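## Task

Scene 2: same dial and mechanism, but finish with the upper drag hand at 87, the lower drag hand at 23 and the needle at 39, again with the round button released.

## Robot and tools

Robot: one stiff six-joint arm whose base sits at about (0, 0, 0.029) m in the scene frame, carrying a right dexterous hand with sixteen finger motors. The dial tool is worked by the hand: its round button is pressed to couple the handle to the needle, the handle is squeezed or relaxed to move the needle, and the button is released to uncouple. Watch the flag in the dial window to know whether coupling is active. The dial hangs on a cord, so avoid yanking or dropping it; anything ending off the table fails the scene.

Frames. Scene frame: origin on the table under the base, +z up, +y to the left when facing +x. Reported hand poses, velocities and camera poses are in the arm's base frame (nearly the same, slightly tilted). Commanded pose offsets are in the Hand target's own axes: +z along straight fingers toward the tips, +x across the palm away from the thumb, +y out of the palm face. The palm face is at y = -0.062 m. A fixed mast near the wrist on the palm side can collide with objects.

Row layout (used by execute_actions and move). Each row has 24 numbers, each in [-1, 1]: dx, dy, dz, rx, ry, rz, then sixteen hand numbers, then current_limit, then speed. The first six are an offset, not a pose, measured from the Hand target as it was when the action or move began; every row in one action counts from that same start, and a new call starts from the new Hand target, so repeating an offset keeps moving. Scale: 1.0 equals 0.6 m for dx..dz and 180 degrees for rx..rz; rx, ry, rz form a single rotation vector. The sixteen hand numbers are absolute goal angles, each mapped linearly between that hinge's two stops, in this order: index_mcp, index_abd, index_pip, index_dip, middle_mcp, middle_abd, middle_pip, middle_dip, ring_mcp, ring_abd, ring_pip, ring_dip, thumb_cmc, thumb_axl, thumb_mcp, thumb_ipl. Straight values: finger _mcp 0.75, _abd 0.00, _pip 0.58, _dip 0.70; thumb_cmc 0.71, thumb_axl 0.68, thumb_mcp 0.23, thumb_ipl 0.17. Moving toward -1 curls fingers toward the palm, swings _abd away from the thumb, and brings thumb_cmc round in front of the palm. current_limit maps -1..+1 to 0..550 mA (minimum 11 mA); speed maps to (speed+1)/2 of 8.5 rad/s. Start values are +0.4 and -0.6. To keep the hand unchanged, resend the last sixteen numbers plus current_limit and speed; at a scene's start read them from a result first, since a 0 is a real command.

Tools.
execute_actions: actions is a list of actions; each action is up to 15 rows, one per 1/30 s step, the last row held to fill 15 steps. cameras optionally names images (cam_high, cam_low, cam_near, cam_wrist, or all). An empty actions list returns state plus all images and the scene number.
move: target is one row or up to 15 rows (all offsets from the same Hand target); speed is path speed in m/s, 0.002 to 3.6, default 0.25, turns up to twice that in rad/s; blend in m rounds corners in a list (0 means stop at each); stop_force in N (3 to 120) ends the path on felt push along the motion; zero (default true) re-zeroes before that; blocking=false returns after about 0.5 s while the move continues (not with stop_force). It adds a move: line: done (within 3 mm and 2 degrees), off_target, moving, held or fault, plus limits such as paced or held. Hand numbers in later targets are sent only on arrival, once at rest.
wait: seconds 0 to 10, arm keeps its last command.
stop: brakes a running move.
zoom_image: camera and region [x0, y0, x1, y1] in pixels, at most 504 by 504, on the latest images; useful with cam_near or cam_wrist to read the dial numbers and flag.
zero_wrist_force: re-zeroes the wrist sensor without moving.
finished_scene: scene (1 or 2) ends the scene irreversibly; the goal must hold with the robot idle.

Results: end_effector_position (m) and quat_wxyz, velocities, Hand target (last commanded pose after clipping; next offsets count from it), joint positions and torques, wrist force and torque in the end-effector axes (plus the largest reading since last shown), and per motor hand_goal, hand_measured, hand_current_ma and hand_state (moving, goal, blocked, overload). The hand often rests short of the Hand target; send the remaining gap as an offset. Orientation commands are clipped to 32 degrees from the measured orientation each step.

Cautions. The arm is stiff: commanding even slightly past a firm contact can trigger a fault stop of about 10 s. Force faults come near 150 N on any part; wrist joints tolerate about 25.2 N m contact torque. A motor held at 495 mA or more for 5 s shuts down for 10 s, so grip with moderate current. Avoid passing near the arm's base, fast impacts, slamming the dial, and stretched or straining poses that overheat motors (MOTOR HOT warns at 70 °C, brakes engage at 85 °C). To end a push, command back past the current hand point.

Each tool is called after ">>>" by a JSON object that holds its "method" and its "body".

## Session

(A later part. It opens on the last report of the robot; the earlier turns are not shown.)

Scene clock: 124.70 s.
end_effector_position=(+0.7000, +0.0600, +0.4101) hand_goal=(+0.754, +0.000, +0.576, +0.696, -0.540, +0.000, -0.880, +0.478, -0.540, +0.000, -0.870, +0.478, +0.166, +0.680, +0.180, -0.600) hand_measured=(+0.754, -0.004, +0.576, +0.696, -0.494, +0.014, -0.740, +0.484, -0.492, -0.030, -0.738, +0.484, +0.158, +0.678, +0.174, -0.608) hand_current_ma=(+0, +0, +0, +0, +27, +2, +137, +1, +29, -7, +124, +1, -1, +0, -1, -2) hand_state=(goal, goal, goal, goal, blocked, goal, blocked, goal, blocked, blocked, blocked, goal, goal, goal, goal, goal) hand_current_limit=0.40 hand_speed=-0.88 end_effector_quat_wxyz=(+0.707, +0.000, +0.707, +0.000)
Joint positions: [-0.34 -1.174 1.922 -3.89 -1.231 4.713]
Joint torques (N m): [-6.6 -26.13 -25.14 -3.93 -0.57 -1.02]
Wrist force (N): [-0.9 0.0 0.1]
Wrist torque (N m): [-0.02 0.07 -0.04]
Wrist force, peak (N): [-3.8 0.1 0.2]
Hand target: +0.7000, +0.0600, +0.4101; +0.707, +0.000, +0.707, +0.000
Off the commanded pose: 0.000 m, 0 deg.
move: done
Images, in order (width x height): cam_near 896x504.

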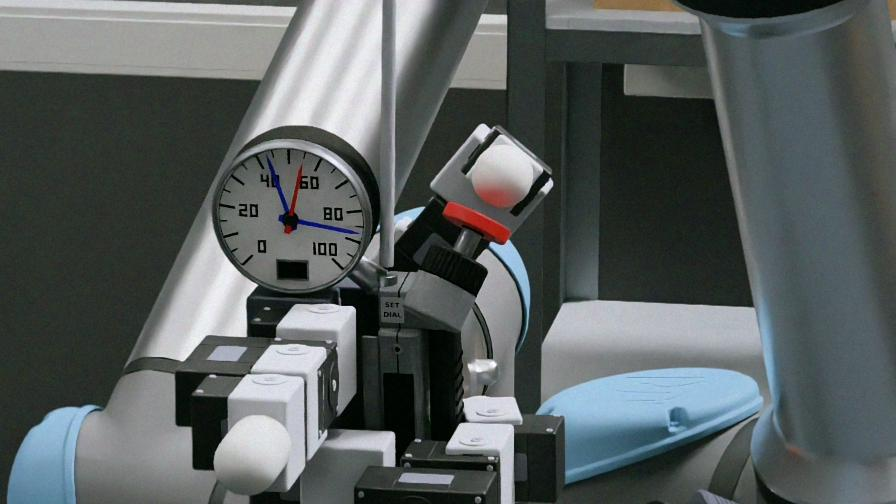

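>>> {"method": "move", "body": {"target": [[0,0,0,0,0,0, 0.754,0,0.576,0.696, -0.54,0,-0.88,0.478, -0.54,0,-0.87,0.478, 0.165,0.68,0.02,-0.82, 0.4,-0.88],[0,0,0,0,0,0, 0.754,0,0.576,0.696, -0.51,0,-0.52,0.478, -0.51,0,-0.50,0.478, 0.165,0.68,0.02,-0.82, 0.4,-0.88],[0,0,0,0,0,0, 0.754,0,0.576,0.696, -0.51,0,-0.52,0.478, -0.51,0,-0.50,0.478, 0.165,0.68,0.18,-0.60, 0.4,-0.88],[0,0,0,0,0,0, 0.754,0,0.576,0.696, -0.51,0,-0.52,0.478, -0.51,0,-0.50,0.478, 0.165,0.68,0.18,-0.60, 0.4,-0.88],[0,0,0,0,0,0, 0.754,0,0.576,0.696, -0.54,0,-0.88,0.478, -0.54,0,-0.87,0.478, 0.165,0.68,0.18,-0.60, 0.4,-0.88]], "cameras": ["cam_near"]}}

>>> {"method": "move", "body": {"target": [[0,0,0,0,0,0, 0.754,0,0.576,0.696, -0.54,0,-0.88,0.478, -0.54,0,-0.87,0.478, 0.165,0.68,0.02,-0.82, 0.4,-0.88],[0,0,0,0,0,0, 0.754,0,0.576,0.696, -0.51,0,-0.52,0.478, -0.51,0,-0.50,0.478, 0.165,0.68,0.02,-0.82, 0.4,-0.88],[0,0,0,0,0,0, 0.754,0,0.576,0.696, -0.51,0,-0.52,0.478, -0.51,0,-0.50,0.478, 0.165,0.68,0.18,-0.60, 0.4,-0.88],[0,0,0,0,0,0, 0.754,0,0.576,0.696, -0.51,0,-0.52,0.478, -0.51,0,-0.50,0.478, 0.165,0.68,0.18,-0.60, 0.4,-0.88],[0,0,0,0,0,0, 0.754,0,0.576,0.696, -0.54,0,-0.88,0.478, -0.54,0,-0.87,0.478, 0.165,0.68,0.18,-0.60, 0.4,-0.88]], "cameras": ["cam_near","cam_wrist"]}}

>>> {"method": "zoom_image", "body": {"camera": "cam_near", "region": [210, 110, 380, 300]}}

Scene clock: 140.37 s.
end_effector_position=(+0.7000, +0.0600, +0.4101) hand_goal=(+0.754, +0.000, +0.576, +0.696, -0.540, +0.000, -0.880, +0.478, -0.540, +0.000, -0.870, +0.478, +0.166, +0.680, +0.180, -0.600) hand_measured=(+0.754, -0.004, +0.576, +0.696, -0.494, +0.014, -0.742, +0.484, -0.492, -0.032, -0.742, +0.484, +0.160, +0.680, +0.174, -0.608) hand_current_ma=(+0, +0, +0, +0, +26, +2, +133, +1, +29, -7, +119, +1, -1, +0, -2, -2) hand_state=(goal, goal, goal, goal, blocked, goal, blocked, goal, blocked, blocked, blocked, goal, goal, goal, goal, goal) hand_current_limit=0.40 hand_speed=-0.88 end_effector_quat_wxyz=(+0.707, +0.000, +0.707, +0.000)
Joint positions: [-0.34 -1.174 1.922 -3.89 -1.231 4.713]
Joint torques (N m): [-7.03 -27.62 -25.22 -3.96 -0.57 -0.91]
Wrist force (N): [-0.5 -0.1 0.3]
Wrist torque (N m): [-0.05 0.04 -0.01]
Wrist force, peak (N): [-3.7 -0.1 0.4]
Hand target: +0.7000, +0.0600, +0.4101; +0.707, +0.000, +0.707, +0.000
Off the commanded pose: 0.000 m, 0 deg.
move: done
Images, in order (width x height): cam_near 896x504.

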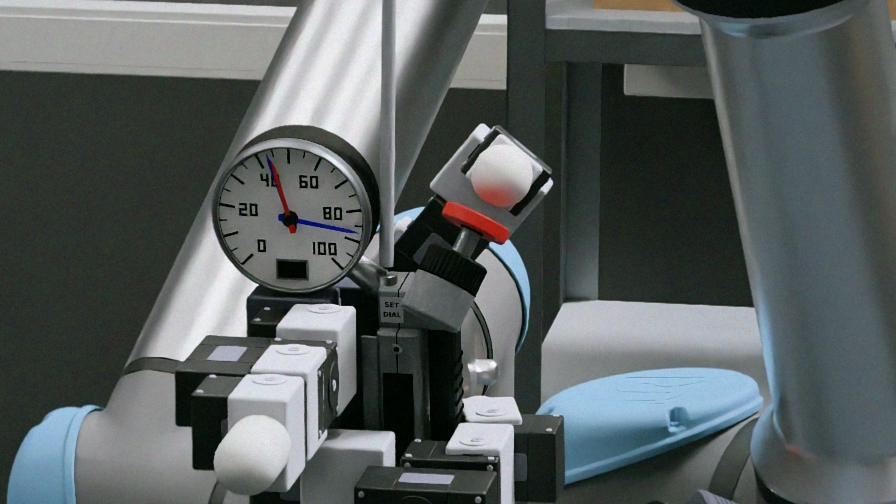

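Scene clock: 144.27 s.
end_effector_position=(+0.7000, +0.0600, +0.4101) hand_goal=(+0.754, +0.000, +0.576, +0.696, -0.540, +0.000, -0.880, +0.478, -0.540, +0.000, -0.870, +0.478, +0.166, +0.680, +0.180, -0.600) hand_measured=(+0.754, -0.004, +0.576, +0.696, -0.496, +0.012, -0.746, +0.484, -0.492, -0.032, -0.746, +0.484, +0.162, +0.680, +0.174, -0.608) hand_current_ma=(+0, +0, +0, +0, +25, +2, +129, +1, +28, -7, +114, +1, -1, +0, -2, -2) hand_state=(goal, goal, goal, goal, blocked, goal, blocked, goal, blocked, blocked, blocked, goal, goal, goal, goal, goal) hand_current_limit=0.40 hand_speed=-0.88 end_effector_quat_wxyz=(+0.707, +0.000, +0.707, +0.000)
Joint positions: [-0.34 -1.174 1.922 -3.89 -1.231 4.713]
Joint torques (N m): [-6.88 -26.87 -25.38 -3.97 -0.67 -0.8]
Wrist force (N): [-1.0 0.2 0.1]
Wrist torque (N m): [0.02 0.07 -0.03]
Wrist force, peak (N): [-3.9 0.0 0.4]
Hand target: +0.7000, +0.0600, +0.4101; +0.707, +0.000, +0.707, +0.000
Off the commanded pose: 0.000 m, 0 deg.
move: done
Images, in order (width x height): cam_near 896x504, cam_wrist 896x504.

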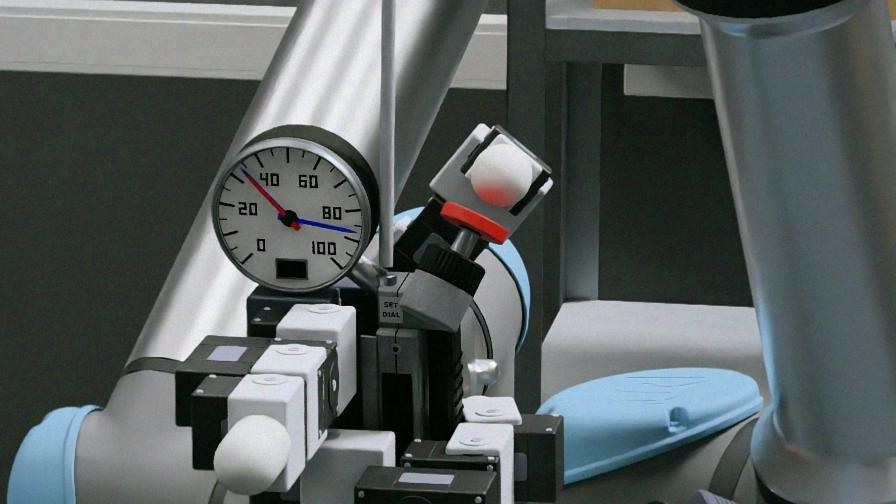

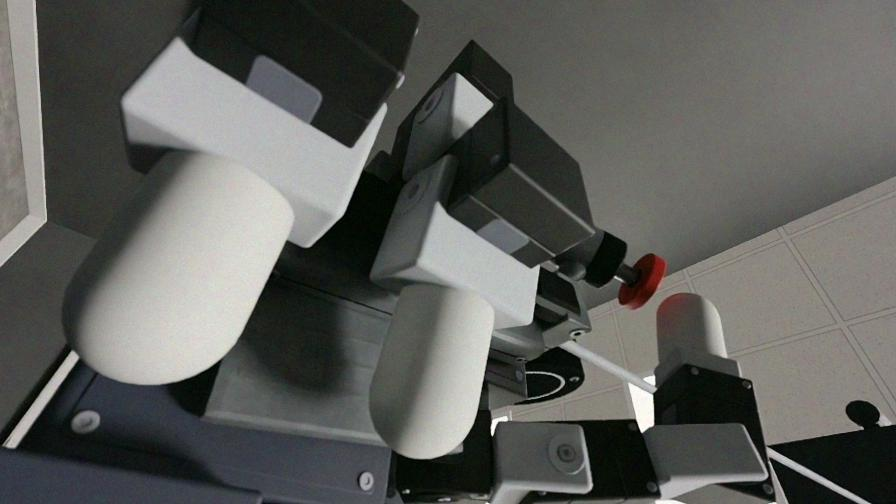

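Scaled by 2.653 from the camera's 896x504 image, which has a finer 1280x720 frame.

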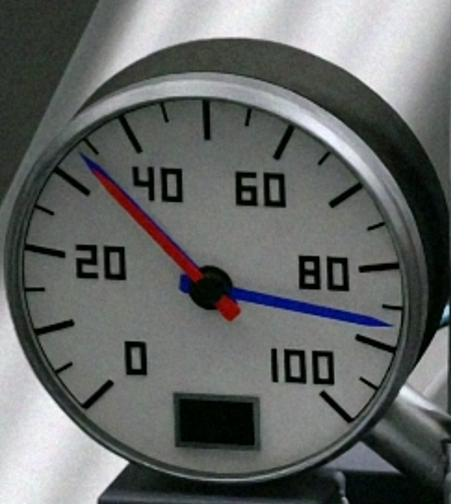

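>>> {"method": "move", "body": {"target": [[0,0,0,0,0,0, 0.754,0,0.576,0.696, -0.54,0,-0.88,0.478, -0.54,0,-0.87,0.478, 0.165,0.68,0.02,-0.82, 0.4,-0.88],[0,0,0,0,0,0, 0.754,0,0.576,0.696, -0.51,0,-0.57,0.478, -0.51,0,-0.54,0.478, 0.165,0.68,0.02,-0.82, 0.4,-0.92]], "cameras": ["cam_near"]}}

>>> {"method": "zoom_image", "body": {"camera": "cam_near", "region": [210, 120, 380, 290]}}

Scene clock: 152.87 s.
end_effector_position=(+0.7000, +0.0600, +0.4101) hand_goal=(+0.754, +0.000, +0.576, +0.696, -0.510, +0.000, -0.570, +0.478, -0.510, +0.000, -0.540, +0.478, +0.166, +0.680, +0.020, -0.820) hand_measured=(+0.754, -0.004, +0.576, +0.696, -0.484, +0.008, -0.562, +0.484, -0.484, -0.032, -0.526, +0.484, +0.154, +0.674, +0.098, -0.708) hand_current_ma=(+0, +0, +0, +0, +11, +1, +2, +1, +11, -7, +4, +1, -3, -2, +81, +155) hand_state=(goal, goal, goal, goal, blocked, goal, goal, goal, blocked, blocked, goal, goal, goal, goal, blocked, blocked) hand_current_limit=0.40 hand_speed=-0.92 end_effector_quat_wxyz=(+0.707, +0.000, +0.707, +0.000)
Joint positions: [-0.34 -1.174 1.922 -3.89 -1.231 4.713]
Joint torques (N m): [-7.68 -26.1 -25.28 -3.85 -0.54 -0.82]
Wrist force (N): [-3.6 0.3 0.3]
Wrist torque (N m): [0.01 0.19 -0.21]
Wrist force, peak (N): [-3.8 0.0 0.2]
Hand target: +0.7000, +0.0600, +0.4101; +0.707, +0.000, +0.707, +0.000
Off the commanded pose: 0.000 m, 0 deg.
move: done
Images, in order (width x height): cam_near 896x504.

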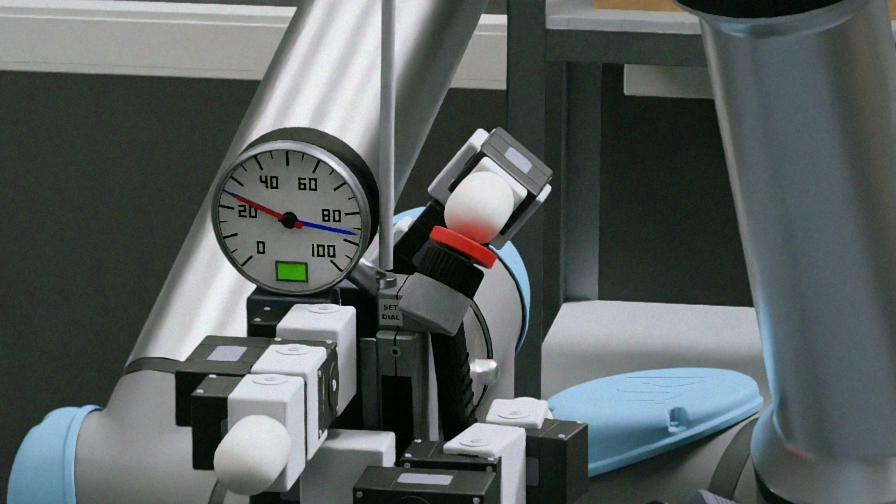

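Scaled by 2.965 from the camera's 896x504 image, which has a finer 1280x720 frame.

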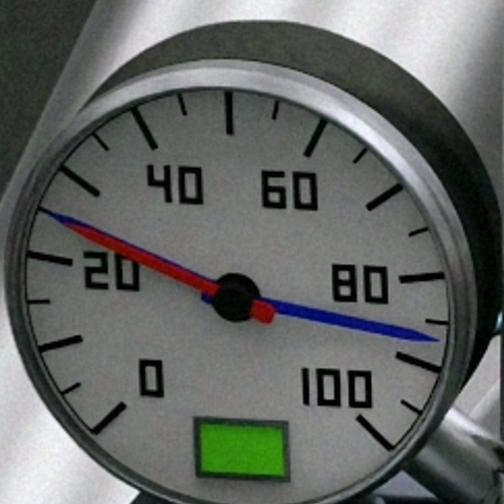

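>>> {"method": "move", "body": {"target": [[0,0,0,0,0,0, 0.754,0,0.576,0.696, -0.51,0,-0.535,0.478, -0.51,0,-0.505,0.478, 0.165,0.68,0.02,-0.82, 0.4,-0.95]], "cameras": ["cam_near"]}}

>>> {"method": "zoom_image", "body": {"camera": "cam_near", "region": [210, 120, 380, 290]}}

Scene clock: 161.30 s.
end_effector_position=(+0.7000, +0.0600, +0.4101) hand_goal=(+0.754, +0.000, +0.576, +0.696, -0.510, +0.000, -0.534, +0.478, -0.510, +0.000, -0.504, +0.478, +0.166, +0.680, +0.020, -0.820) hand_measured=(+0.754, -0.004, +0.576, +0.696, -0.482, +0.008, -0.530, +0.484, -0.484, -0.032, -0.488, +0.484, +0.154, +0.674, +0.098, -0.708) hand_current_ma=(+0, +0, +0, +0, +12, +1, +1, +1, +11, -7, +4, +1, -3, -2, +81, +154) hand_state=(goal, goal, goal, goal, blocked, goal, goal, goal, blocked, blocked, goal, goal, goal, goal, blocked, blocked) hand_current_limit=0.40 hand_speed=-0.95 end_effector_quat_wxyz=(+0.707, +0.000, +0.707, +0.000)
Joint positions: [-0.34 -1.174 1.922 -3.89 -1.231 4.713]
Joint torques (N m): [-6.58 -27.29 -24.38 -3.77 -0.47 -0.81]
Wrist force (N): [-3.5 0.3 0.1]
Wrist torque (N m): [0.03 0.18 -0.19]
Wrist force, peak (N): [-3.8 0.2 0.0]
Hand target: +0.7000, +0.0600, +0.4101; +0.707, +0.000, +0.707, +0.000
Off the commanded pose: 0.000 m, 0 deg.
move: done
Images, in order (width x height): cam_near 896x504.

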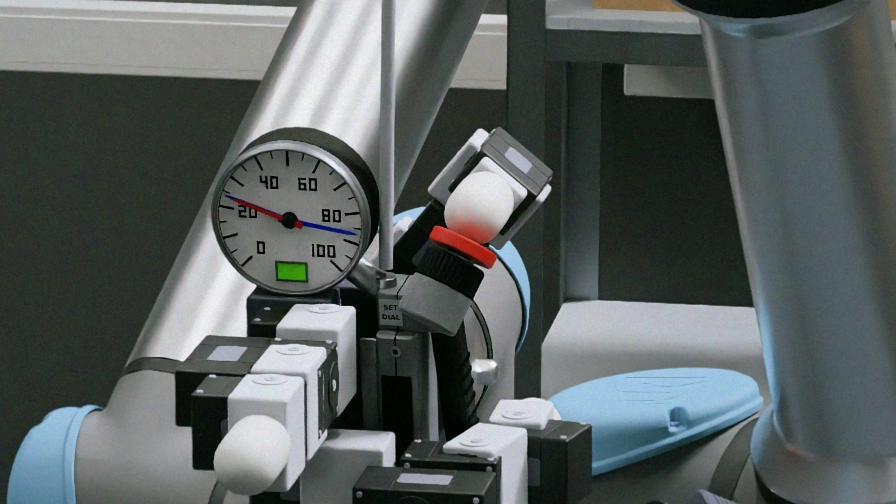

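Scaled by 2.965 from the camera's 896x504 image, which has a finer 1280x720 frame.

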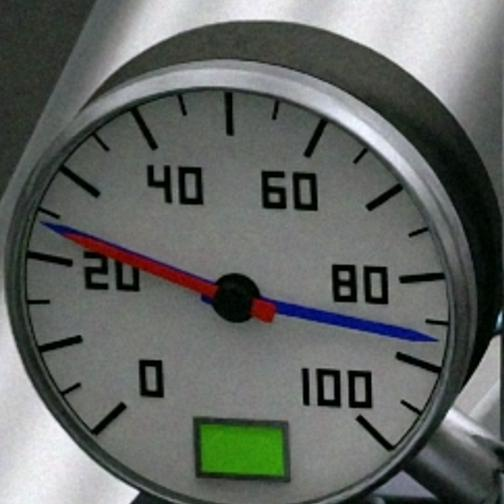

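>>> {"method": "move", "body": {"target": [[0,0,0,0,0,0, 0.754,0,0.576,0.696, -0.51,0,-0.518,0.478, -0.51,0,-0.492,0.478, 0.165,0.68,0.02,-0.82, 0.4,-0.96]], "cameras": ["cam_near"]}}

>>> {"method": "zoom_image", "body": {"camera": "cam_near", "region": [210, 120, 380, 290]}}

Scene clock: 168.03 s.
end_effector_position=(+0.7000, +0.0600, +0.4101) hand_goal=(+0.754, +0.000, +0.576, +0.696, -0.510, +0.000, -0.518, +0.478, -0.510, +0.000, -0.492, +0.478, +0.166, +0.680, +0.020, -0.820) hand_measured=(+0.754, -0.004, +0.576, +0.696, -0.482, +0.008, -0.516, +0.484, -0.484, -0.032, -0.476, +0.484, +0.154, +0.674, +0.098, -0.708) hand_current_ma=(+0, +0, +0, +0, +12, +1, +0, +1, +11, -7, +5, +1, -3, -2, +81, +154) hand_state=(goal, goal, goal, goal, blocked, goal, goal, goal, blocked, blocked, goal, goal, goal, goal, blocked, blocked) hand_current_limit=0.40 hand_speed=-0.96 end_effector_quat_wxyz=(+0.707, +0.000, +0.707, +0.000)
Joint positions: [-0.34 -1.174 1.922 -3.89 -1.231 4.713]
Joint torques (N m): [-7.89 -28.23 -25.08 -3.77 -0.56 -0.81]
Wrist force (N): [-3.4 -0.1 0.2]
Wrist torque (N m): [-0.04 0.17 -0.19]
Wrist force, peak (N): [-3.9 0.1 0.5]
Hand target: +0.7000, +0.0600, +0.4101; +0.707, +0.000, +0.707, +0.000
Off the commanded pose: 0.000 m, 0 deg.
move: done
Images, in order (width x height): cam_near 896x504.

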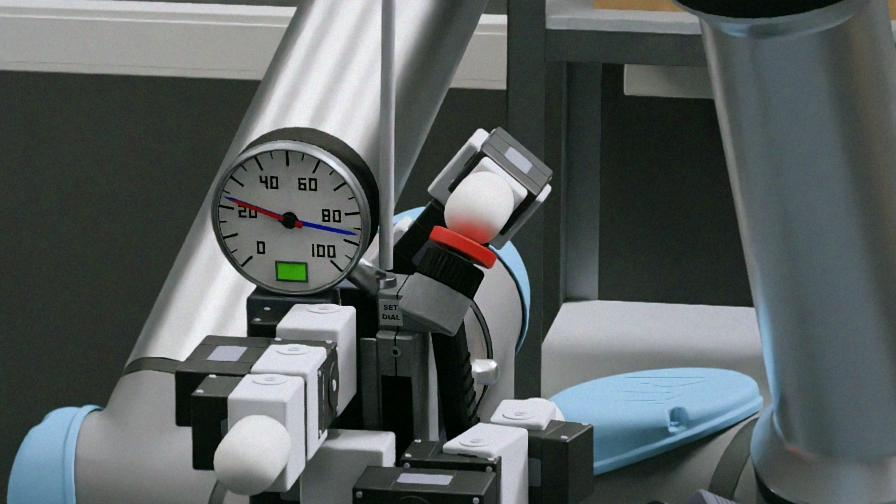

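Scaled by 2.965 from the camera's 896x504 image, which has a finer 1280x720 frame.

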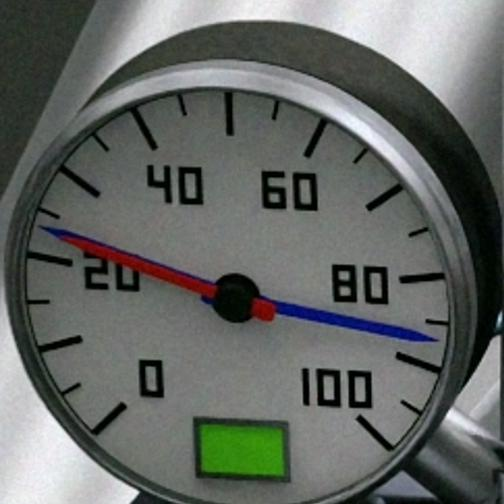

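>>> {"method": "move", "body": {"target": [[0,0,0,0,0,0, 0.754,0,0.576,0.696, -0.53,0,-0.87,0.478, -0.53,0,-0.86,0.478, 0.165,0.68,0.02,-0.82, 0.4,-0.9],[0,0,0,0,0,0, 0.754,0,0.576,0.696, -0.53,0,-0.87,0.478, -0.53,0,-0.86,0.478, 0.165,0.68,0.18,-0.60, 0.4,-0.88],[0,0,0,0,0,0, 0.754,0,0.576,0.696, -0.53,0,-0.87,0.478, -0.53,0,-0.86,0.478, 0.165,0.68,0.18,-0.60, 0.4,-0.88],[0,0,0,0,0,0, 0.754,0,0.576,0.696, -0.51,0,-0.52,0.478, -0.51,0,-0.50,0.478, 0.165,0.68,0.18,-0.60, 0.4,-0.88],[0,0,0,0,0,0, 0.754,0,0.576,0.696, -0.51,0,-0.52,0.478, -0.51,0,-0.50,0.478, 0.165,0.68,0.02,-0.82, 0.4,-0.88]], "cameras": ["cam_near"]}}

>>> {"method": "zoom_image", "body": {"camera": "cam_near", "region": [210, 120, 380, 290]}}

Scene clock: 183.97 s.
end_effector_position=(+0.7000, +0.0600, +0.4101) hand_goal=(+0.754, +0.000, +0.576, +0.696, -0.510, +0.000, -0.520, +0.478, -0.510, +0.000, -0.500, +0.478, +0.166, +0.680, +0.020, -0.820) hand_measured=(+0.754, -0.004, +0.576, +0.696, -0.482, +0.006, -0.516, +0.484, -0.480, -0.032, -0.480, +0.484, +0.158, +0.678, +0.098, -0.700) hand_current_ma=(+0, +0, +0, +0, +12, +1, +1, +1, +13, -7, +7, +1, -2, +0, +81, +170) hand_state=(goal, goal, goal, goal, blocked, goal, goal, goal, blocked, blocked, blocked, goal, goal, goal, blocked, blocked) hand_current_limit=0.40 hand_speed=-0.88 end_effector_quat_wxyz=(+0.707, +0.000, +0.707, +0.000)
Joint positions: [-0.34 -1.174 1.922 -3.89 -1.231 4.713]
Joint torques (N m): [-6.59 -26.68 -25.97 -3.68 -0.41 -0.85]
Wrist force (N): [-3.4 -0.1 0.2]
Wrist torque (N m): [-0.04 0.17 -0.20]
Wrist force, peak (N): [-3.8 0.0 0.0]
Hand target: +0.7000, +0.0600, +0.4101; +0.707, +0.000, +0.707, +0.000
Off the commanded pose: 0.000 m, 0 deg.
move: done
Images, in order (width x height): cam_near 896x504.

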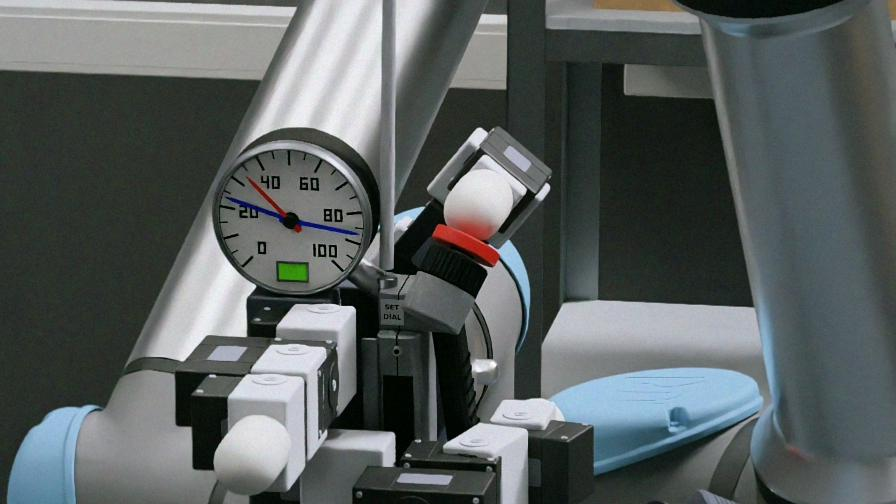

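Scaled by 2.965 from the camera's 896x504 image, which has a finer 1280x720 frame.

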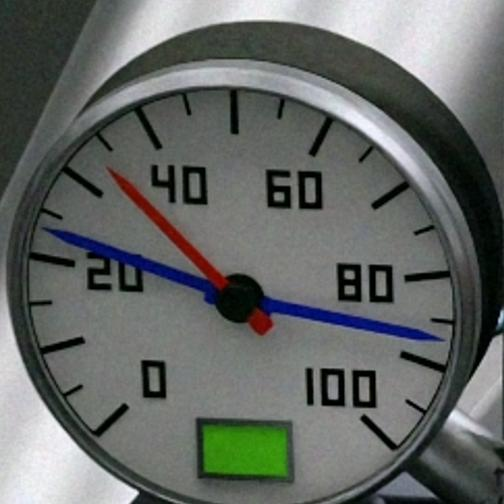

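>>> {"method": "move", "body": {"target": [[0,0,0,0,0,0, 0.754,0,0.576,0.696, -0.51,0,-0.73,0.478, -0.51,0,-0.66,0.478, 0.165,0.68,0.02,-0.82, 0.4,-0.94]], "cameras": ["cam_near"]}}

>>> {"method": "zoom_image", "body": {"camera": "cam_near", "region": [210, 120, 380, 290]}}

Scene clock: 190.50 s.
end_effector_position=(+0.7000, +0.0600, +0.4101) hand_goal=(+0.754, +0.000, +0.576, +0.696, -0.510, +0.000, -0.730, +0.478, -0.510, +0.000, -0.660, +0.478, +0.166, +0.680, +0.020, -0.820) hand_measured=(+0.754, -0.004, +0.576, +0.696, -0.482, +0.006, -0.646, +0.484, -0.480, -0.032, -0.618, +0.484, +0.160, +0.680, +0.098, -0.704) hand_current_ma=(+0, +0, +0, +0, +12, +1, +62, +1, +13, -7, +20, +1, -1, +0, +81, +161) hand_state=(goal, goal, goal, goal, blocked, goal, blocked, goal, blocked, blocked, blocked, goal, goal, goal, blocked, blocked) hand_current_limit=0.40 hand_speed=-0.94 end_effector_quat_wxyz=(+0.707, +0.000, +0.707, +0.000)
Joint positions: [-0.34 -1.174 1.922 -3.89 -1.231 4.713]
Joint torques (N m): [-6.55 -26.94 -24.52 -3.96 -0.26 -0.57]
Wrist force (N): [-3.4 0.2 0.3]
Wrist torque (N m): [-0.01 0.16 -0.20]
Wrist force, peak (N): [-3.8 0.1 0.0]
Hand target: +0.7000, +0.0600, +0.4101; +0.707, +0.000, +0.707, +0.000
Off the commanded pose: 0.000 m, 0 deg.
move: done
Images, in order (width x height): cam_near 896x504.

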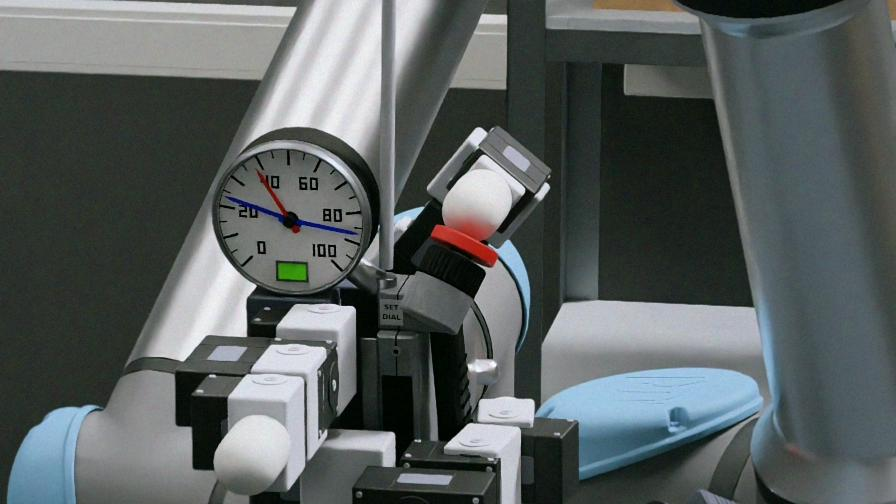

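Scaled by 2.965 from the camera's 896x504 image, which has a finer 1280x720 frame.

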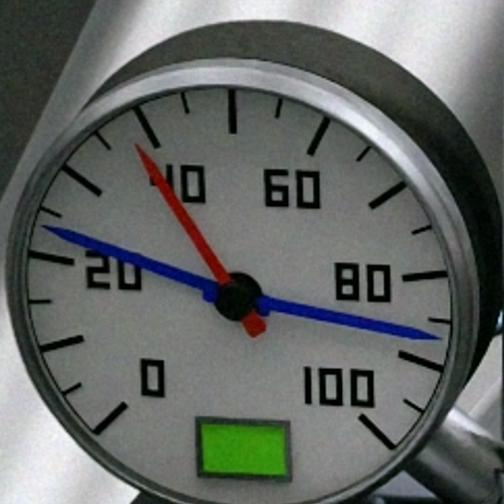

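>>> {"method": "move", "body": {"target": [[0,0,0,0,0,0, 0.754,0,0.576,0.696, -0.51,0,-0.762,0.478, -0.51,0,-0.692,0.478, 0.165,0.68,0.02,-0.82, 0.4,-0.96]], "cameras": ["cam_near"]}}

>>> {"method": "zoom_image", "body": {"camera": "cam_near", "region": [210, 120, 380, 290]}}

Scene clock: 196.73 s.
end_effector_position=(+0.7000, +0.0600, +0.4101) hand_goal=(+0.754, +0.000, +0.576, +0.696, -0.510, +0.000, -0.762, +0.478, -0.510, +0.000, -0.692, +0.478, +0.166, +0.680, +0.020, -0.820) hand_measured=(+0.754, -0.004, +0.576, +0.696, -0.482, +0.008, -0.662, +0.484, -0.480, -0.032, -0.640, +0.484, +0.160, +0.680, +0.098, -0.706) hand_current_ma=(+0, +0, +0, +0, +12, +1, +80, +1, +13, -7, +30, +1, -1, +0, +81, +158) hand_state=(goal, goal, goal, goal, blocked, goal, blocked, goal, blocked, blocked, blocked, goal, goal, goal, blocked, blocked) hand_current_limit=0.40 hand_speed=-0.96 end_effector_quat_wxyz=(+0.707, +0.000, +0.707, +0.000)
Joint positions: [-0.34 -1.174 1.922 -3.89 -1.231 4.713]
Joint torques (N m): [-6.72 -27.21 -24.28 -3.61 -0.58 -0.76]
Wrist force (N): [-3.2 -0.1 0.3]
Wrist torque (N m): [-0.05 0.13 -0.18]
Wrist force, peak (N): [-3.8 0.4 -0.1]
Hand target: +0.7000, +0.0600, +0.4101; +0.707, +0.000, +0.707, +0.000
Off the commanded pose: 0.000 m, 0 deg.
move: done
Images, in order (width x height): cam_near 896x504.

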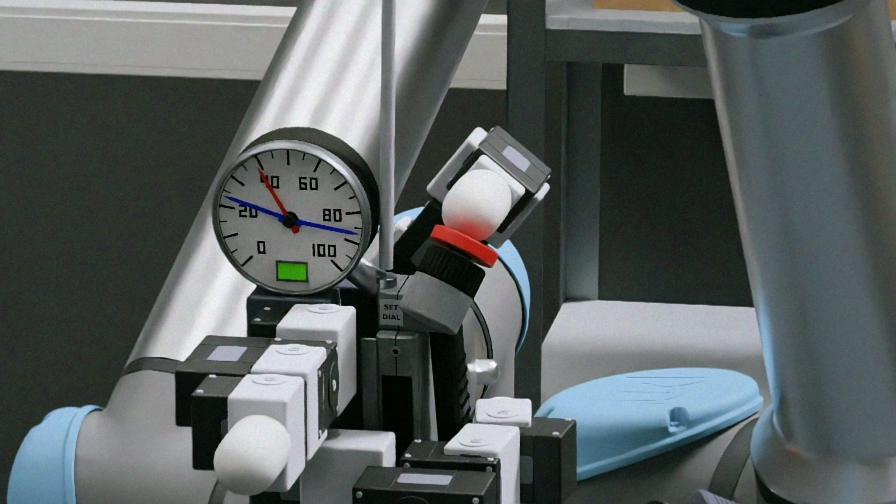

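Scaled by 2.965 from the camera's 896x504 image, which has a finer 1280x720 frame.

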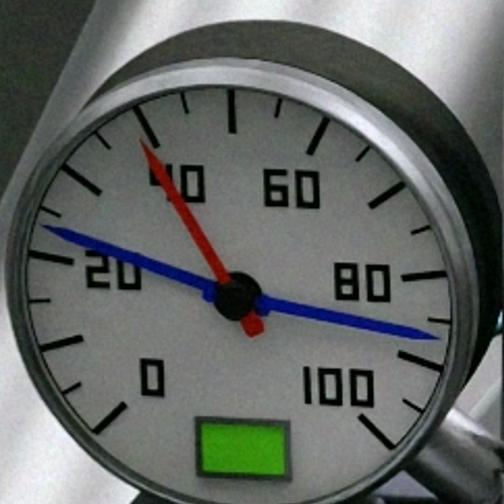

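>>> {"method": "move", "body": {"target": [[0,0,0,0,0,0, 0.754,0,0.576,0.696, -0.51,0,-0.77,0.478, -0.51,0,-0.70,0.478, 0.165,0.68,0.02,-0.82, 0.4,-0.96],[0,0,0,0,0,0, 0.754,0,0.576,0.696, -0.51,0,-0.77,0.478, -0.51,0,-0.70,0.478, 0.165,0.68,0.2,-0.52, 0.4,-0.85]], "cameras": ["cam_near"]}}

>>> {"method": "zoom_image", "body": {"camera": "cam_near", "region": [210, 120, 380, 290]}}

Scene clock: 203.63 s.
end_effector_position=(+0.7000, +0.0600, +0.4101) hand_goal=(+0.754, +0.000, +0.576, +0.696, -0.510, +0.000, -0.770, +0.478, -0.510, +0.000, -0.700, +0.478, +0.166, +0.680, +0.200, -0.520) hand_measured=(+0.754, -0.004, +0.576, +0.696, -0.480, +0.012, -0.672, +0.484, -0.480, -0.032, -0.650, +0.484, +0.162, +0.682, +0.194, -0.528) hand_current_ma=(+0, +0, +0, +0, +13, +1, +78, +1, +13, -7, +28, +1, -1, +0, -2, -2) hand_state=(goal, goal, goal, goal, blocked, goal, blocked, goal, blocked, blocked, blocked, goal, goal, goal, goal, goal) hand_current_limit=0.40 hand_speed=-0.85 end_effector_quat_wxyz=(+0.707, +0.000, +0.707, +0.000)
Joint positions: [-0.34 -1.174 1.922 -3.89 -1.231 4.713]
Joint torques (N m): [-6.51 -29.2 -24.11 -4.01 -0.31 -1.09]
Wrist force (N): [-3.4 0.4 0.2]
Wrist torque (N m): [0.02 0.15 -0.18]
Wrist force, peak (N): [-3.8 0.3 0.0]
Hand target: +0.7000, +0.0600, +0.4101; +0.707, +0.000, +0.707, +0.000
Off the commanded pose: 0.000 m, 0 deg.
move: done
Images, in order (width x height): cam_near 896x504.

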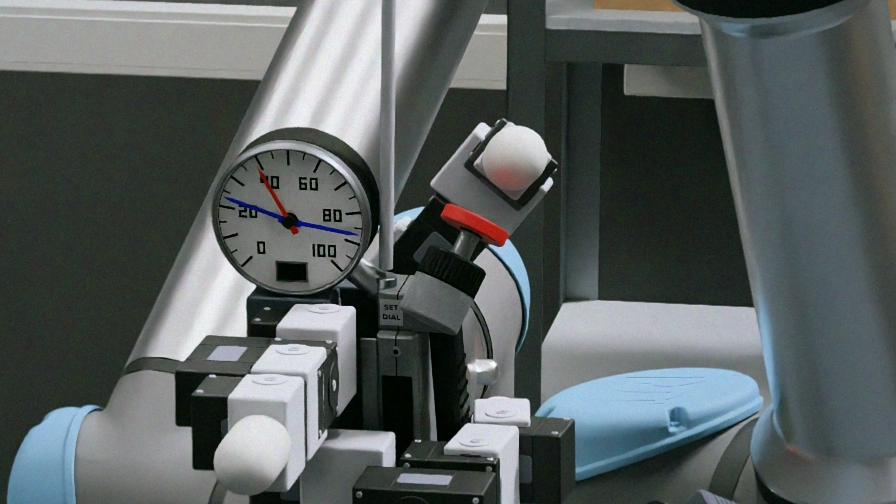

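Scaled by 2.965 from the camera's 896x504 image, which has a finer 1280x720 frame.

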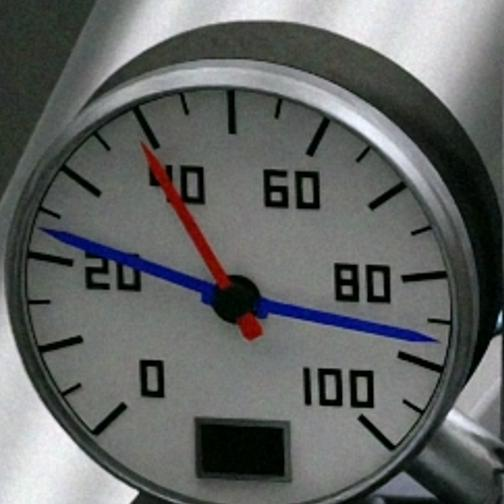

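>>> {"method": "zoom_image", "body": {"camera": "cam_near", "region": [235, 140, 315, 230]}}

Scaled by 5.600 from the camera's 896x504 image, which has a finer 1280x720 frame.

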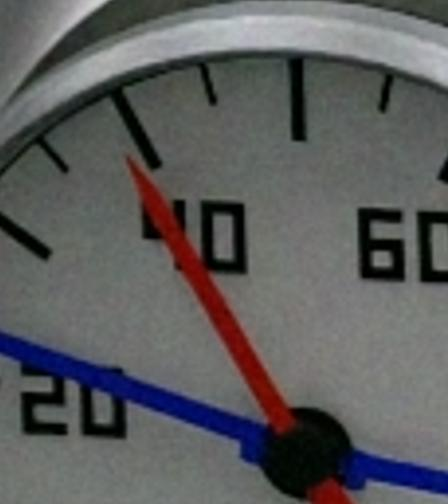

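>>> {"method": "move", "body": {"target": [[0,0,0,0,0,0, 0.754,0,0.576,0.696, -0.51,0,-0.77,0.478, -0.51,0,-0.70,0.478, 0.165,0.68,0.02,-0.82, 0.4,-0.88],[0,0,0,0,0,0, 0.754,0,0.576,0.696, -0.51,0,-0.782,0.478, -0.51,0,-0.712,0.478, 0.165,0.68,0.02,-0.82, 0.4,-0.96]], "cameras": ["cam_near"]}}

>>> {"method": "zoom_image", "body": {"camera": "cam_near", "region": [235, 140, 315, 230]}}

Scene clock: 219.47 s.
end_effector_position=(+0.7000, +0.0600, +0.4101) hand_goal=(+0.754, +0.000, +0.576, +0.696, -0.510, +0.000, -0.782, +0.478, -0.510, +0.000, -0.712, +0.478, +0.166, +0.680, +0.020, -0.820) hand_measured=(+0.754, -0.004, +0.576, +0.696, -0.480, +0.012, -0.680, +0.484, -0.480, -0.032, -0.658, +0.484, +0.158, +0.678, +0.082, -0.686) hand_current_ma=(+0, +0, +0, +0, +13, +1, +82, +1, +13, -7, +30, +1, -2, +0, +58, +206) hand_state=(goal, goal, goal, goal, blocked, goal, blocked, goal, blocked, blocked, blocked, goal, goal, goal, blocked, blocked) hand_current_limit=0.40 hand_speed=-0.96 end_effector_quat_wxyz=(+0.707, +0.000, +0.707, +0.000)
Joint positions: [-0.34 -1.174 1.922 -3.89 -1.231 4.713]
Joint torques (N m): [-6.45 -29.03 -24.75 -3.49 -0.51 -0.87]
Wrist force (N): [-3.7 0.0 0.1]
Wrist torque (N m): [-0.02 0.21 -0.22]
Wrist force, peak (N): [-3.9 -0.2 0.2]
Hand target: +0.7000, +0.0600, +0.4101; +0.707, +0.000, +0.707, +0.000
Off the commanded pose: 0.000 m, 0 deg.
move: done
Images, in order (width x height): cam_near 896x504.

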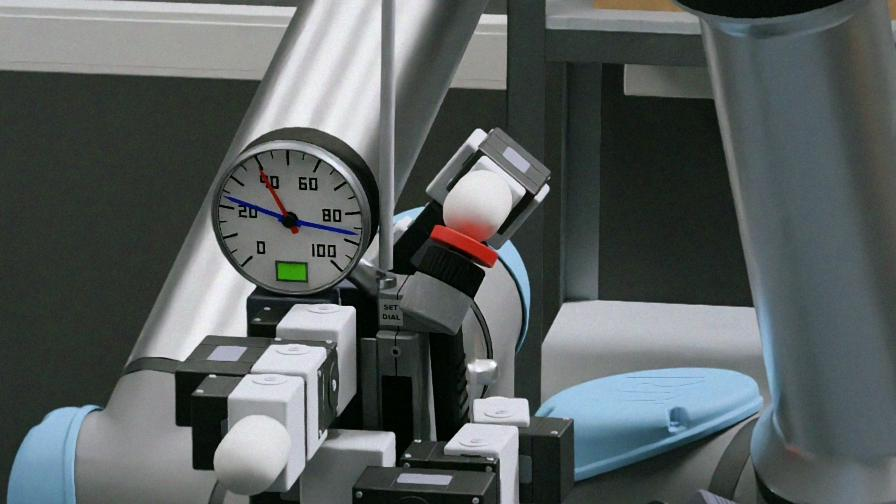

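Scaled by 5.600 from the camera's 896x504 image, which has a finer 1280x720 frame.

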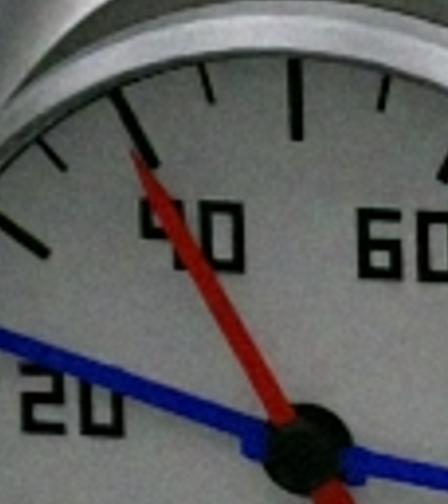

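>>> {"method": "move", "body": {"target": [[0,0,0,0,0,0, 0.754,0,0.576,0.696, -0.51,0,-0.782,0.478, -0.51,0,-0.712,0.478, 0.165,0.68,0.2,-0.52, 0.4,-0.85]], "cameras": ["cam_near"]}}

>>> {"method": "zoom_image", "body": {"camera": "cam_near", "region": [210, 120, 380, 290]}}

Scene clock: 226.13 s.
end_effector_position=(+0.7000, +0.0600, +0.4101) hand_goal=(+0.754, +0.000, +0.576, +0.696, -0.510, +0.000, -0.782, +0.478, -0.510, +0.000, -0.712, +0.478, +0.166, +0.680, +0.200, -0.520) hand_measured=(+0.754, -0.004, +0.576, +0.696, -0.480, +0.012, -0.682, +0.484, -0.480, -0.032, -0.662, +0.484, +0.162, +0.682, +0.194, -0.528) hand_current_ma=(+0, +0, +0, +0, +13, +1, +80, +1, +13, -7, +28, +1, -1, +0, -2, -2) hand_state=(goal, goal, goal, goal, blocked, goal, blocked, goal, blocked, blocked, blocked, goal, goal, goal, goal, goal) hand_current_limit=0.40 hand_speed=-0.85 end_effector_quat_wxyz=(+0.707, +0.000, +0.707, +0.000)
Joint positions: [-0.34 -1.174 1.922 -3.89 -1.231 4.713]
Joint torques (N m): [-5.94 -29.61 -23.77 -3.51 -0.5 -0.69]
Wrist force (N): [-3.3 0.3 0.0]
Wrist torque (N m): [0.03 0.15 -0.18]
Wrist force, peak (N): [-3.8 0.2 -0.1]
Hand target: +0.7000, +0.0600, +0.4101; +0.707, +0.000, +0.707, +0.000
Off the commanded pose: 0.000 m, 0 deg.
move: done
Images, in order (width x height): cam_near 896x504.

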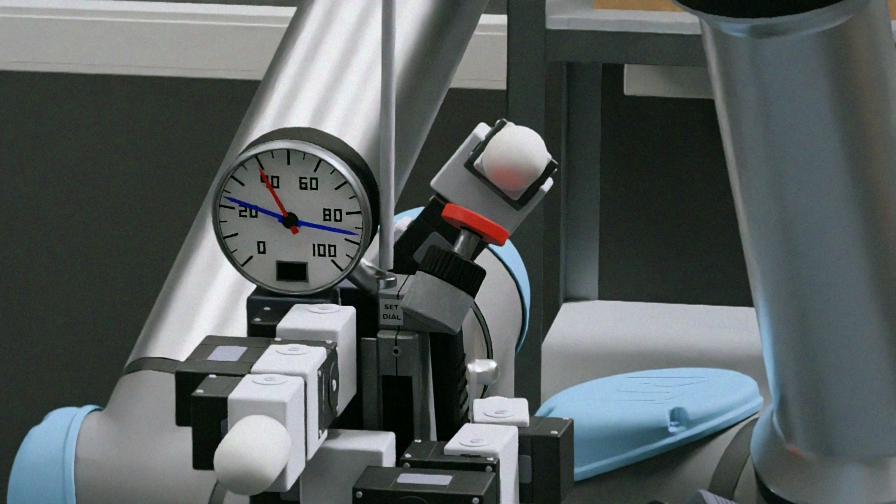

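Scaled by 2.965 from the camera's 896x504 image, which has a finer 1280x720 frame.

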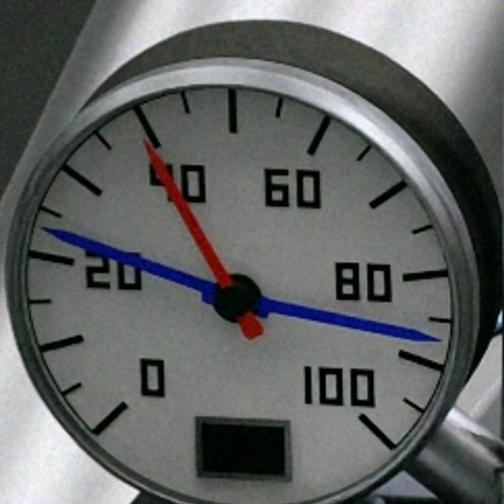

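>>> {"method": "finished_scene", "body": {"scene": 2}}

The scene is finished: the task was done.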